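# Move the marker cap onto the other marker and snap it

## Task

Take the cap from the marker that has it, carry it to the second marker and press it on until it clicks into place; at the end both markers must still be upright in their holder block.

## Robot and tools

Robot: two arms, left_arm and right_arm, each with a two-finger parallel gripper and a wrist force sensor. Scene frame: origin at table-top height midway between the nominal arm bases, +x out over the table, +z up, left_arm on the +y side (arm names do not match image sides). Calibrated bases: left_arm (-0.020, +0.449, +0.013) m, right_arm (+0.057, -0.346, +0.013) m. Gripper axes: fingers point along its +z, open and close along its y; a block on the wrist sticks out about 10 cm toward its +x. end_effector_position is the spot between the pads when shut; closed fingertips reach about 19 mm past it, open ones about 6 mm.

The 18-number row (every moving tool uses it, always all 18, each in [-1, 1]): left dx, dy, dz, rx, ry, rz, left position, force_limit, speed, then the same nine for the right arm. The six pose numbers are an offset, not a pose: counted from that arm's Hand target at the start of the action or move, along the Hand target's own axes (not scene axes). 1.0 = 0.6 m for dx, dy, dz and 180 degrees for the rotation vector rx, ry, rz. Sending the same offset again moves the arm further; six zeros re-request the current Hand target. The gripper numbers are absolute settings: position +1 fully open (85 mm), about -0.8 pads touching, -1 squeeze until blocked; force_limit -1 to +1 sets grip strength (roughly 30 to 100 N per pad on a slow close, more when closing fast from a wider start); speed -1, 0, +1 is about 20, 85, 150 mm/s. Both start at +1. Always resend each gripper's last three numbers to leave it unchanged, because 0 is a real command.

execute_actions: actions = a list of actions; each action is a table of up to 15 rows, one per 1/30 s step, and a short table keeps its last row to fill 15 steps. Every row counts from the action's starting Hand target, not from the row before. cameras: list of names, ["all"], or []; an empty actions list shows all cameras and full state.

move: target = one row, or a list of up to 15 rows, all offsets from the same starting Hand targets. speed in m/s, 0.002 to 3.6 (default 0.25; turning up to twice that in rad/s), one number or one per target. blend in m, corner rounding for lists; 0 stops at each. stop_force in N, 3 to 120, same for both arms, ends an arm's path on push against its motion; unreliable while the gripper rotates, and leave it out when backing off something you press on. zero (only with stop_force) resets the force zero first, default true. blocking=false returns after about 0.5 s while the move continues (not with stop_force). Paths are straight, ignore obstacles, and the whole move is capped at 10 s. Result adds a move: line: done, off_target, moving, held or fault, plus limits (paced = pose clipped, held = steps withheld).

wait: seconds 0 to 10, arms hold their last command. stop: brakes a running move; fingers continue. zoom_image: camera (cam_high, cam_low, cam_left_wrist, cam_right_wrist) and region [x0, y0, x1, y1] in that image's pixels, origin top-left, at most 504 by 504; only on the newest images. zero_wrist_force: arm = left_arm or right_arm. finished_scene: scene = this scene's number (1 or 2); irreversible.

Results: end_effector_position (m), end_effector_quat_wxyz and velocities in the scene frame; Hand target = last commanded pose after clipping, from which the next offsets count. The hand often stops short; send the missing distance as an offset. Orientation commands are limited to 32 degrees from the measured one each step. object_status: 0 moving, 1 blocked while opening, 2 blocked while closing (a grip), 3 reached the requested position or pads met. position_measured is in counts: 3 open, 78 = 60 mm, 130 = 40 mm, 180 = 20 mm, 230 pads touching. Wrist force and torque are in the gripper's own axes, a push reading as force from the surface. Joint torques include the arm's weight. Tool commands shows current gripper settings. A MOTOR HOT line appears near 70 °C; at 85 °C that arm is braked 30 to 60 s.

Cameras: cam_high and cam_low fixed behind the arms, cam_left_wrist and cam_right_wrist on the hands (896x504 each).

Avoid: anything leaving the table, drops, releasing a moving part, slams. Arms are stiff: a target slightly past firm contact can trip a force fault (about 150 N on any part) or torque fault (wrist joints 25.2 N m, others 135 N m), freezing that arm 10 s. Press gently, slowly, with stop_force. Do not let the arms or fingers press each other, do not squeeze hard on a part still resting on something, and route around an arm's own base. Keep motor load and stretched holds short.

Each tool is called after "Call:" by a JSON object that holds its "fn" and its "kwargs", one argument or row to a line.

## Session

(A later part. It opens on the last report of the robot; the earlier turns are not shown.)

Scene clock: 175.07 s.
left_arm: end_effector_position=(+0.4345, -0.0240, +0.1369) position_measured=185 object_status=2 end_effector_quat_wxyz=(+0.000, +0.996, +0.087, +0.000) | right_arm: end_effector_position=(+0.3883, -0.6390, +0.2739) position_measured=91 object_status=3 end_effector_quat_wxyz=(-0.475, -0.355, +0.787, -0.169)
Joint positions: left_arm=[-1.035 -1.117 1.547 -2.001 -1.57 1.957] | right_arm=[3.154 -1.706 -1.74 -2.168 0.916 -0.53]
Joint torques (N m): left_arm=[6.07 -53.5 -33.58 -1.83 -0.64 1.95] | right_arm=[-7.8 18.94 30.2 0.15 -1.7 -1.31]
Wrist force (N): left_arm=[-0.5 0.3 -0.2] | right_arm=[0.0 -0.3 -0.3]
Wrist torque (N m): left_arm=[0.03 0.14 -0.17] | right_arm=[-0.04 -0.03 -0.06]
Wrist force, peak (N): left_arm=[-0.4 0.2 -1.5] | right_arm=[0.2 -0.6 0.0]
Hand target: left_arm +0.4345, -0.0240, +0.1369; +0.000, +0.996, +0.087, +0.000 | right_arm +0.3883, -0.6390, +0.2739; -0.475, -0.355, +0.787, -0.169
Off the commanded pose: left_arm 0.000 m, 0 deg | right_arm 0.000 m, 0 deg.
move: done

Reached z=0.137 with no resistance. Now press to click.

Call:
{"fn": "move", "kwargs": {
  "target": [0, 0, 0.0333, 0, 0, 0, -1, -1, -1, 0, 0, 0, 0, 0, 0, 0.3, -1, -1],
  "speed": 0.015,
  "stop_force": 18,
  "cameras": ["cam_high", "cam_low", "cam_left_wrist"]
}}

Call:
{"fn": "zoom_image", "kwargs": {
  "camera": "cam_left_wrist",
  "region": [400, 130, 560, 330]
}}

Call:
{"fn": "zoom_image", "kwargs": {
  "camera": "cam_low",
  "region": [355, 190, 415, 270]
}}

Scene clock: 177.60 s.
left_arm: end_effector_position=(+0.4345, -0.0241, +0.1277) position_measured=185 object_status=2 end_effector_quat_wxyz=(+0.000, +0.996, +0.087, +0.001) | right_arm: end_effector_position=(+0.3883, -0.6390, +0.2739) position_measured=91 object_status=3 end_effector_quat_wxyz=(-0.475, -0.355, +0.787, -0.169)
Joint positions: left_arm=[-1.035 -1.108 1.559 -2.023 -1.57 1.957] | right_arm=[3.154 -1.706 -1.74 -2.168 0.916 -0.53]
Joint torques (N m): left_arm=[5.71 -43.11 -25.07 -2.4 -0.44 2.07] | right_arm=[-9.04 18.56 30.64 0.06 -1.47 -1.11]
Wrist force (N): left_arm=[-0.7 0.0 -19.1] | right_arm=[0.0 -0.4 -0.1]
Wrist torque (N m): left_arm=[0.06 0.14 -0.17] | right_arm=[-0.06 -0.03 -0.05]
Wrist force, peak (N): left_arm=[-0.8 -0.2 -30.1] | right_arm=[0.1 -0.5 -0.3]
Hand target: left_arm +0.4345, -0.0241, +0.1277; +0.000, +0.996, +0.087, +0.001 (not the last commanded pose) | right_arm +0.3883, -0.6390, +0.2739; -0.475, -0.355, +0.787, -0.169
Off the commanded pose: left_arm 0.011 m, 0 deg | right_arm 0.000 m, 0 deg.
move: contact (left_arm)
camera_calibration:
cam_left_wrist: T_world_to_cam=[[0.183016, -0.983096, -0.00516713, -0.0956031], [-0.916231, -0.172469, 0.361628, 0.36754], [-0.356407, -0.0614494, -0.932308, 0.400716], [0, 0, 0, 1]] pos_world=[0.497067, -0.00597413, 0.240184]
Images, in order (width x height): cam_high 896x504, cam_low 896x504, cam_left_wrist 896x504.

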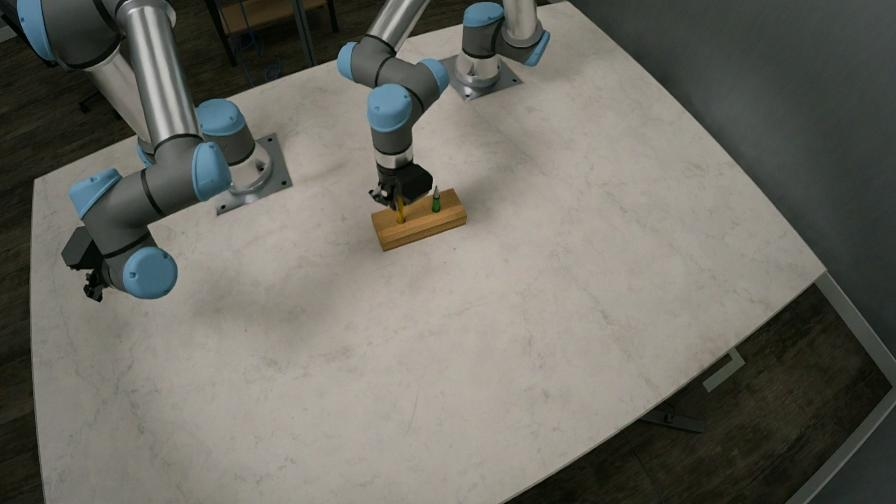

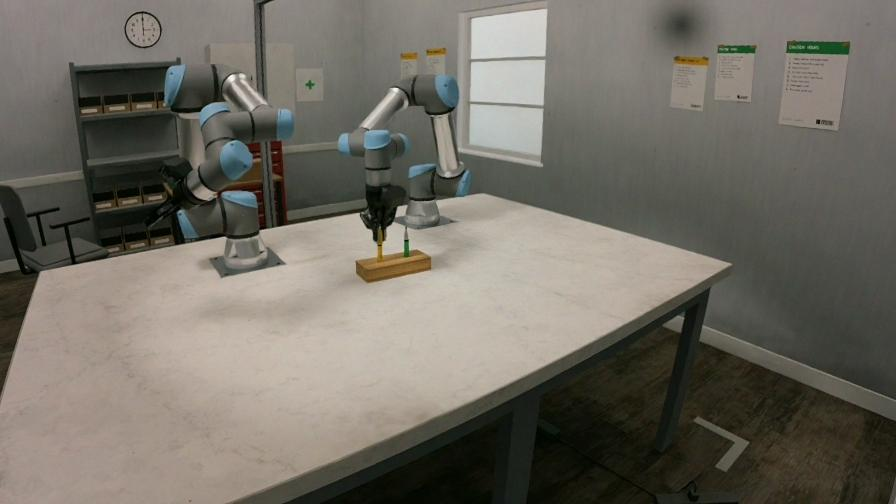

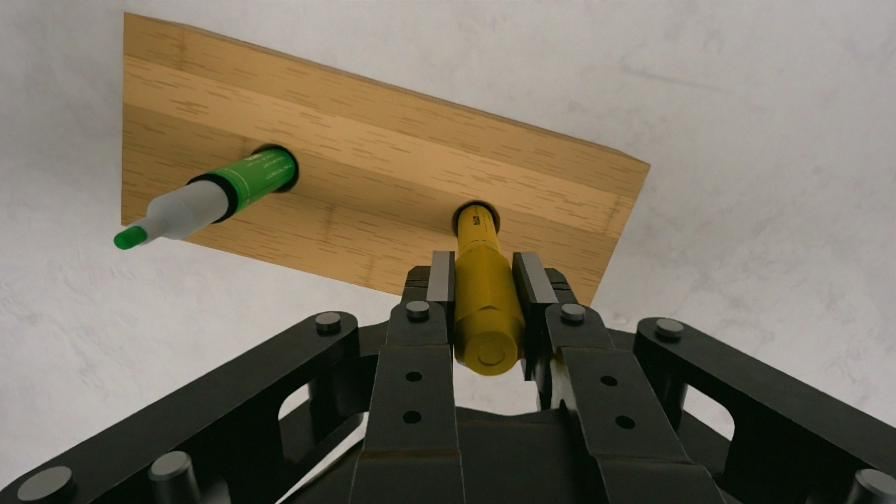

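Scaled by 2.520 from the camera's 896x504 image, which has a finer 1280x720 frame.

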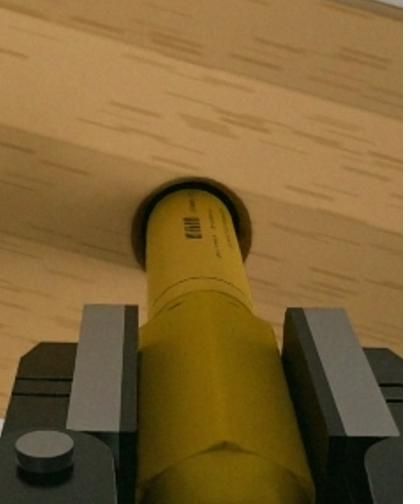

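Scaled by 6.300 from the camera's 896x504 image, which has a finer 1280x720 frame.

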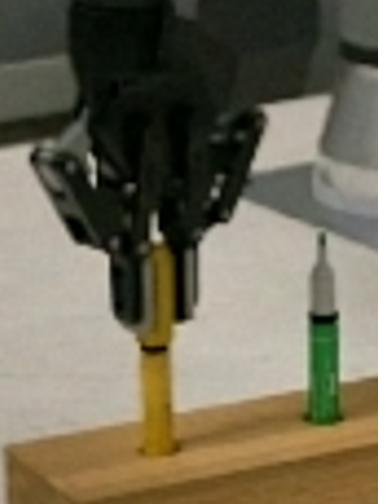

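Call:
{"fn": "move", "kwargs": {
  "target": [0, 0, -0.0083, 0, 0, 0, -1, -1, -1, 0, 0, 0, 0, 0, 0, 0.3, -1, -1],
  "speed": 0.02,
  "cameras": ["cam_high", "cam_low", "cam_left_wrist"]
}}

Call:
{"fn": "zoom_image", "kwargs": {
  "camera": "cam_left_wrist",
  "region": [400, 130, 560, 330]
}}

Call:
{"fn": "zoom_image", "kwargs": {
  "camera": "cam_low",
  "region": [355, 190, 415, 270]
}}

Scene clock: 179.87 s.
left_arm: end_effector_position=(+0.4345, -0.0241, +0.1327) position_measured=185 object_status=2 end_effector_quat_wxyz=(+0.000, +0.996, +0.087, +0.001) | right_arm: end_effector_position=(+0.3883, -0.6390, +0.2739) position_measured=91 object_status=3 end_effector_quat_wxyz=(-0.475, -0.355, +0.787, -0.169)
Joint positions: left_arm=[-1.035 -1.113 1.552 -2.011 -1.57 1.957] | right_arm=[3.154 -1.706 -1.74 -2.168 0.916 -0.53]
Joint torques (N m): left_arm=[4.91 -44.87 -26.92 -4 -0.29 1.61] | right_arm=[-8.11 19.15 29.91 0.17 -1.32 -1.16]
Wrist force (N): left_arm=[-0.5 0.3 -0.4] | right_arm=[0.1 -0.5 -0.2]
Wrist torque (N m): left_arm=[0.03 0.14 -0.17] | right_arm=[-0.08 -0.03 -0.06]
Wrist force, peak (N): left_arm=[-0.7 -0.2 -19.3] | right_arm=[-0.3 -0.5 0.0]
Hand target: left_arm +0.4345, -0.0241, +0.1326; +0.000, +0.996, +0.087, +0.001 | right_arm +0.3883, -0.6390, +0.2739; -0.475, -0.355, +0.787, -0.169
Off the commanded pose: left_arm 0.000 m, 0 deg | right_arm 0.000 m, 0 deg.
move: done
camera_calibration:
cam_left_wrist: T_world_to_cam=[[0.183016, -0.983096, -0.00516518, -0.0955773], [-0.916244, -0.17247, 0.361595, 0.365711], [-0.356374, -0.0614451, -0.932321, 0.405458], [0, 0, 0, 1]] pos_world=[0.497067, -0.00597412, 0.245284]
Images, in order (width x height): cam_high 896x504, cam_low 896x504, cam_left_wrist 896x504.

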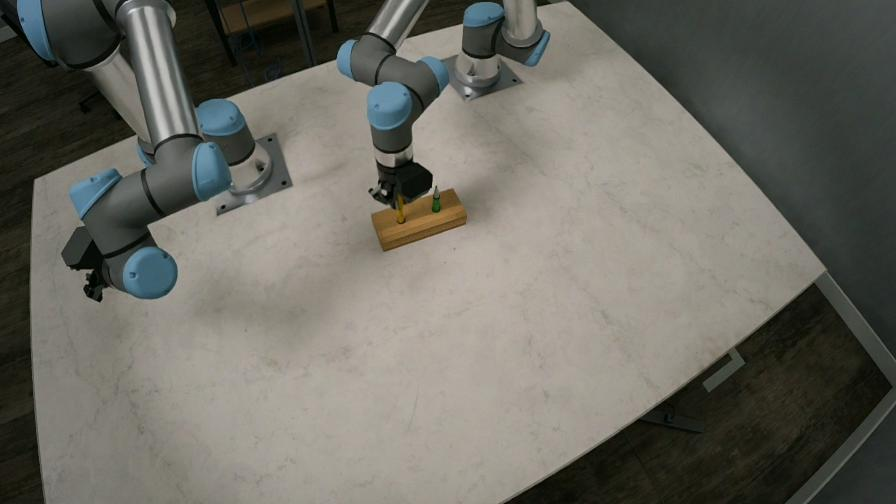

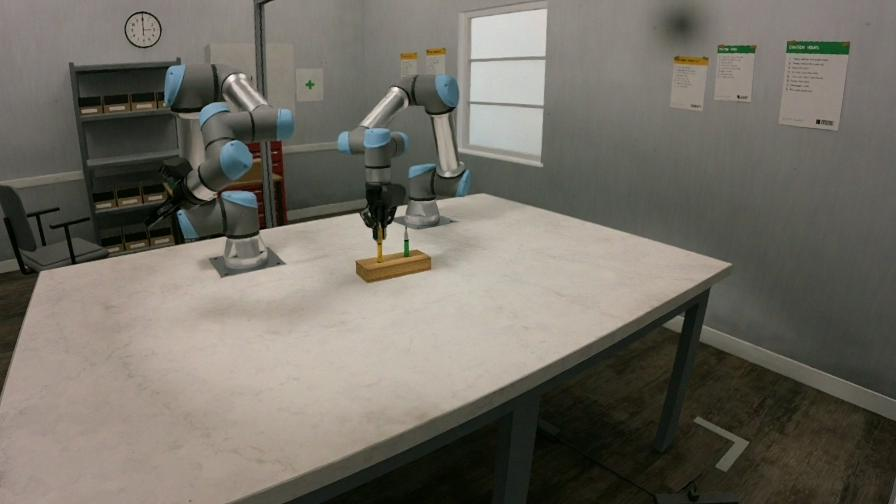

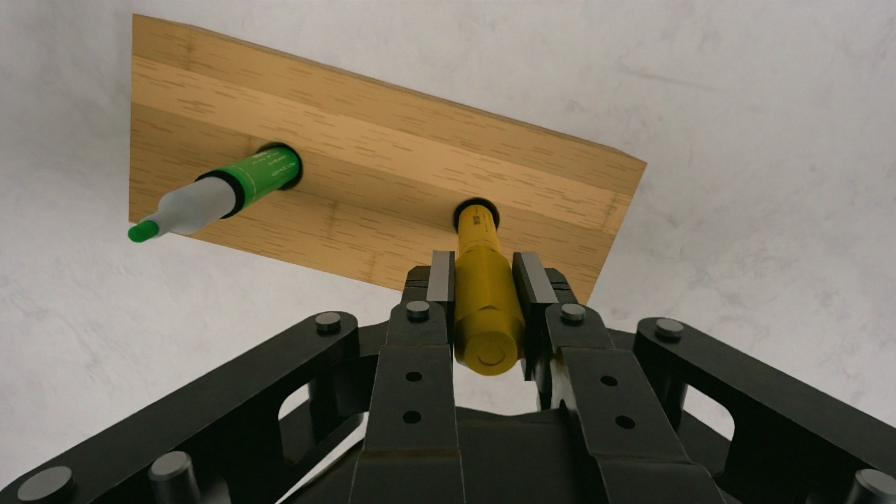

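Scaled by 2.520 from the camera's 896x504 image, which has a finer 1280x720 frame.

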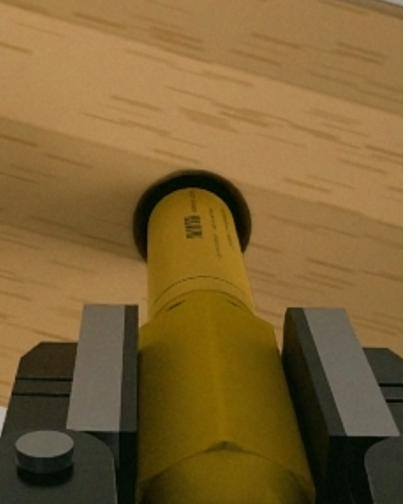

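Scaled by 6.300 from the camera's 896x504 image, which has a finer 1280x720 frame.

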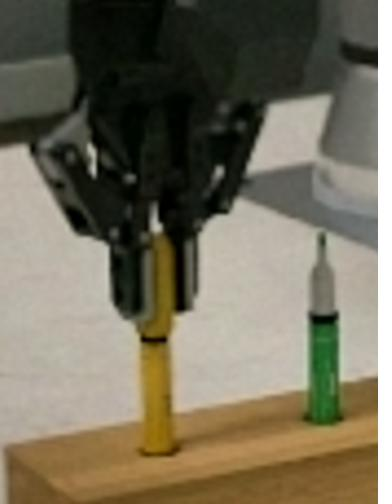

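Call:
{"fn": "move", "kwargs": {
  "target": [
    [0, 0, 0.0072, 0, 0, 0, -1, -1, -1, 0, 0, 0, 0, 0, 0, 0.3, -1, -1],
    [0, 0, 0.0072, 0, 0, 0, -0.1, -1, -1, 0, 0, 0, 0, 0, 0, 0.3, -1, -1]
  ],
  "speed": 0.02,
  "cameras": ["cam_left_wrist"]
}}

Scene clock: 182.47 s.
left_arm: end_effector_position=(+0.4345, -0.0241, +0.1283) position_measured=141 object_status=0 end_effector_quat_wxyz=(+0.000, +0.996, +0.087, +0.001) | right_arm: end_effector_position=(+0.3883, -0.6390, +0.2739) position_measured=91 object_status=3 end_effector_quat_wxyz=(-0.475, -0.355, +0.787, -0.169)
Joint positions: left_arm=[-1.035 -1.109 1.558 -2.021 -1.57 1.957] | right_arm=[3.154 -1.706 -1.74 -2.168 0.916 -0.53]
Joint torques (N m): left_arm=[1.15 -53.47 -33.43 -1.67 -0.36 1.03] | right_arm=[-8.44 19.06 30.33 0.08 -1.02 -1.21]
Wrist force (N): left_arm=[-1.0 0.3 -0.4] | right_arm=[0.0 -0.1 0.1]
Wrist torque (N m): left_arm=[0.04 0.21 -0.17] | right_arm=[-0.01 -0.03 -0.06]
Wrist force, peak (N): left_arm=[-1.0 0.3 -0.4] | right_arm=[0.1 -0.6 -0.2]
Hand target: left_arm +0.4345, -0.0241, +0.1283; +0.000, +0.996, +0.087, +0.001 | right_arm +0.3883, -0.6390, +0.2739; -0.475, -0.355, +0.787, -0.169
Off the commanded pose: left_arm 0.000 m, 0 deg | right_arm 0.000 m, 0 deg.
move: done
camera_calibration:
cam_left_wrist: T_world_to_cam=[[0.183016, -0.983096, -0.00516713, -0.0955995], [-0.916231, -0.172469, 0.361628, 0.367287], [-0.356407, -0.0614494, -0.932308, 0.401369], [0, 0, 0, 1]] pos_world=[0.497067, -0.00597413, 0.240884]
Images, in order (width x height): cam_left_wrist 896x504.

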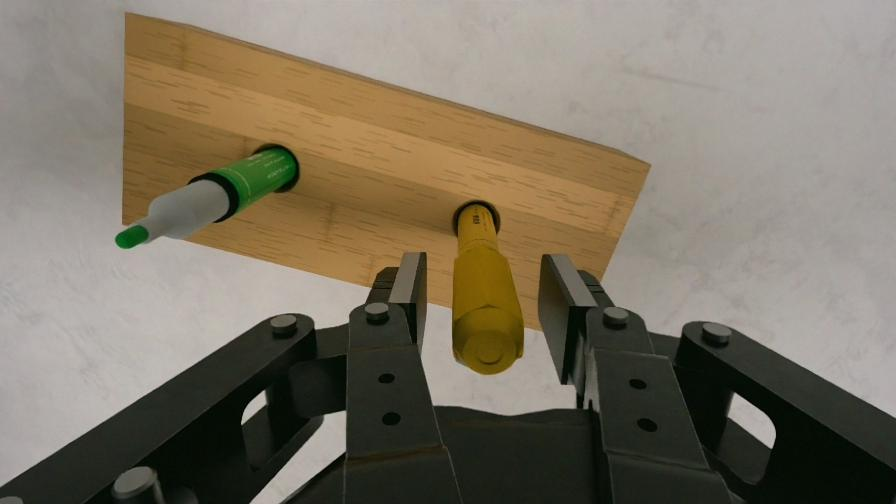

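Call:
{"fn": "move", "kwargs": {
  "target": [0, 0, -0.2, 0, 0, 0, -0.1, -1, -1, 0, 0, 0, 0, 0, 0, 0.3, -1, -1],
  "speed": 0.12,
  "cameras": ["cam_high", "cam_low", "cam_left_wrist"]
}}

Call:
{"fn": "zoom_image", "kwargs": {
  "camera": "cam_high",
  "region": [360, 160, 480, 260]
}}

Call:
{"fn": "zoom_image", "kwargs": {
  "camera": "cam_low",
  "region": [340, 190, 450, 290]
}}

Scene clock: 184.93 s.
left_arm: end_effector_position=(+0.4344, -0.0240, +0.2484) position_measured=141 object_status=3 end_effector_quat_wxyz=(+0.000, +0.996, +0.087, +0.001) | right_arm: end_effector_position=(+0.3883, -0.6390, +0.2739) position_measured=91 object_status=3 end_effector_quat_wxyz=(-0.475, -0.355, +0.787, -0.169)
Joint positions: left_arm=[-1.036 -1.195 1.363 -1.739 -1.57 1.957] | right_arm=[3.154 -1.706 -1.74 -2.168 0.916 -0.53]
Joint torques (N m): left_arm=[-6.62 -27.57 -25.65 -2.61 -0.15 -0.89] | right_arm=[-8.02 18.46 29.82 0.2 -0.83 -1.15]
Wrist force (N): left_arm=[-0.5 0.3 -0.6] | right_arm=[0.1 -0.4 0.2]
Wrist torque (N m): left_arm=[0.04 0.13 -0.17] | right_arm=[-0.06 -0.03 -0.06]
Wrist force, peak (N): left_arm=[-0.7 0.2 -2.4] | right_arm=[0.0 -0.5 -0.3]
Hand target: left_arm +0.4344, -0.0240, +0.2483; +0.000, +0.996, +0.087, +0.001 | right_arm +0.3883, -0.6390, +0.2739; -0.475, -0.355, +0.787, -0.169
Off the commanded pose: left_arm 0.000 m, 0 deg | right_arm 0.000 m, 0 deg.
move: done
camera_calibration:
cam_left_wrist: T_world_to_cam=[[0.183002, -0.9831, -0.00493013, -0.0949423], [-0.916282, -0.172377, 0.361544, 0.323874], [-0.356284, -0.0616459, -0.932342, 0.513167], [0, 0, 0, 1]] pos_world=[0.496967, -0.00587476, 0.360885]
Images, in order (width x height): cam_high 896x504, cam_low 896x504, cam_left_wrist 896x504.

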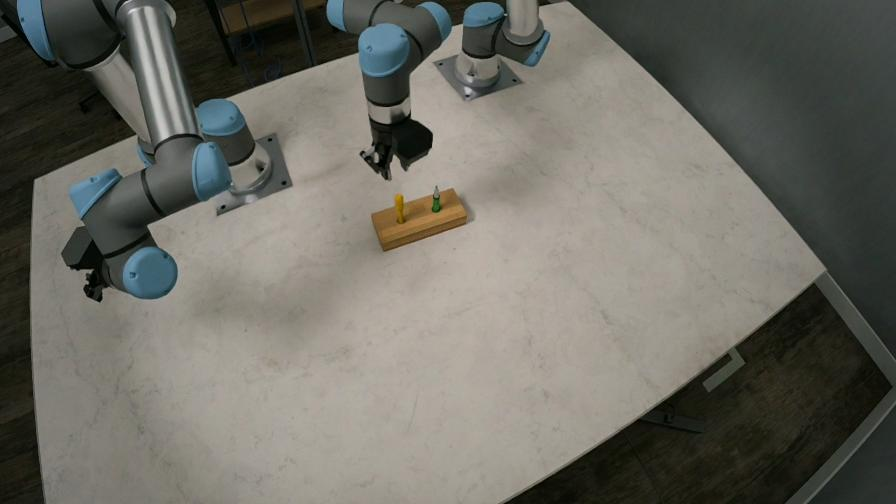

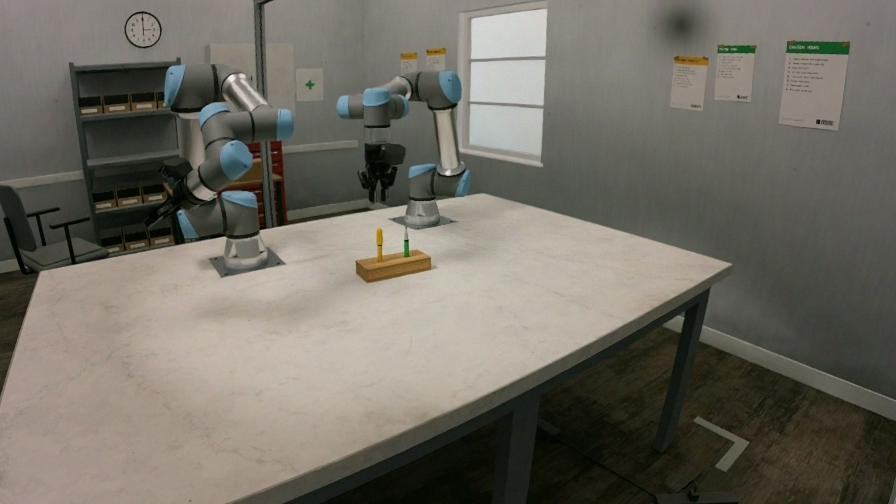

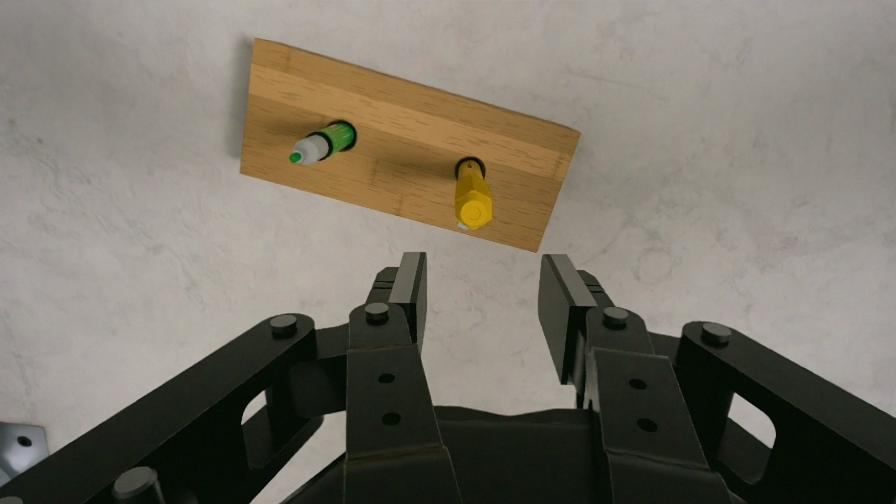

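Scaled by 4.200 from the camera's 896x504 image, which has a finer 1280x720 frame.

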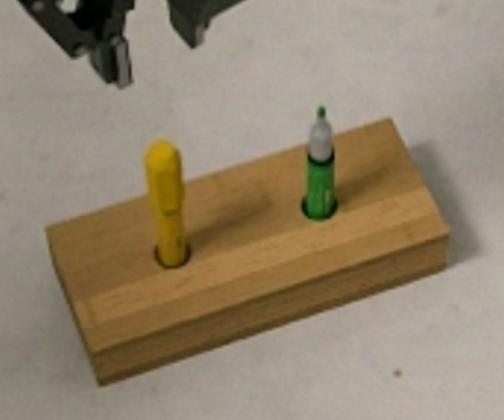

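Scaled by 4.582 from the camera's 896x504 image, which has a finer 1280x720 frame.

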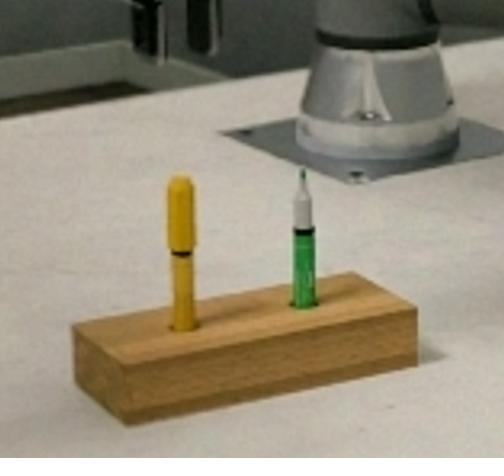

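Call:
{"fn": "finished_scene", "kwargs": {
  "scene": 1
}}

The scene is finished: the task was done.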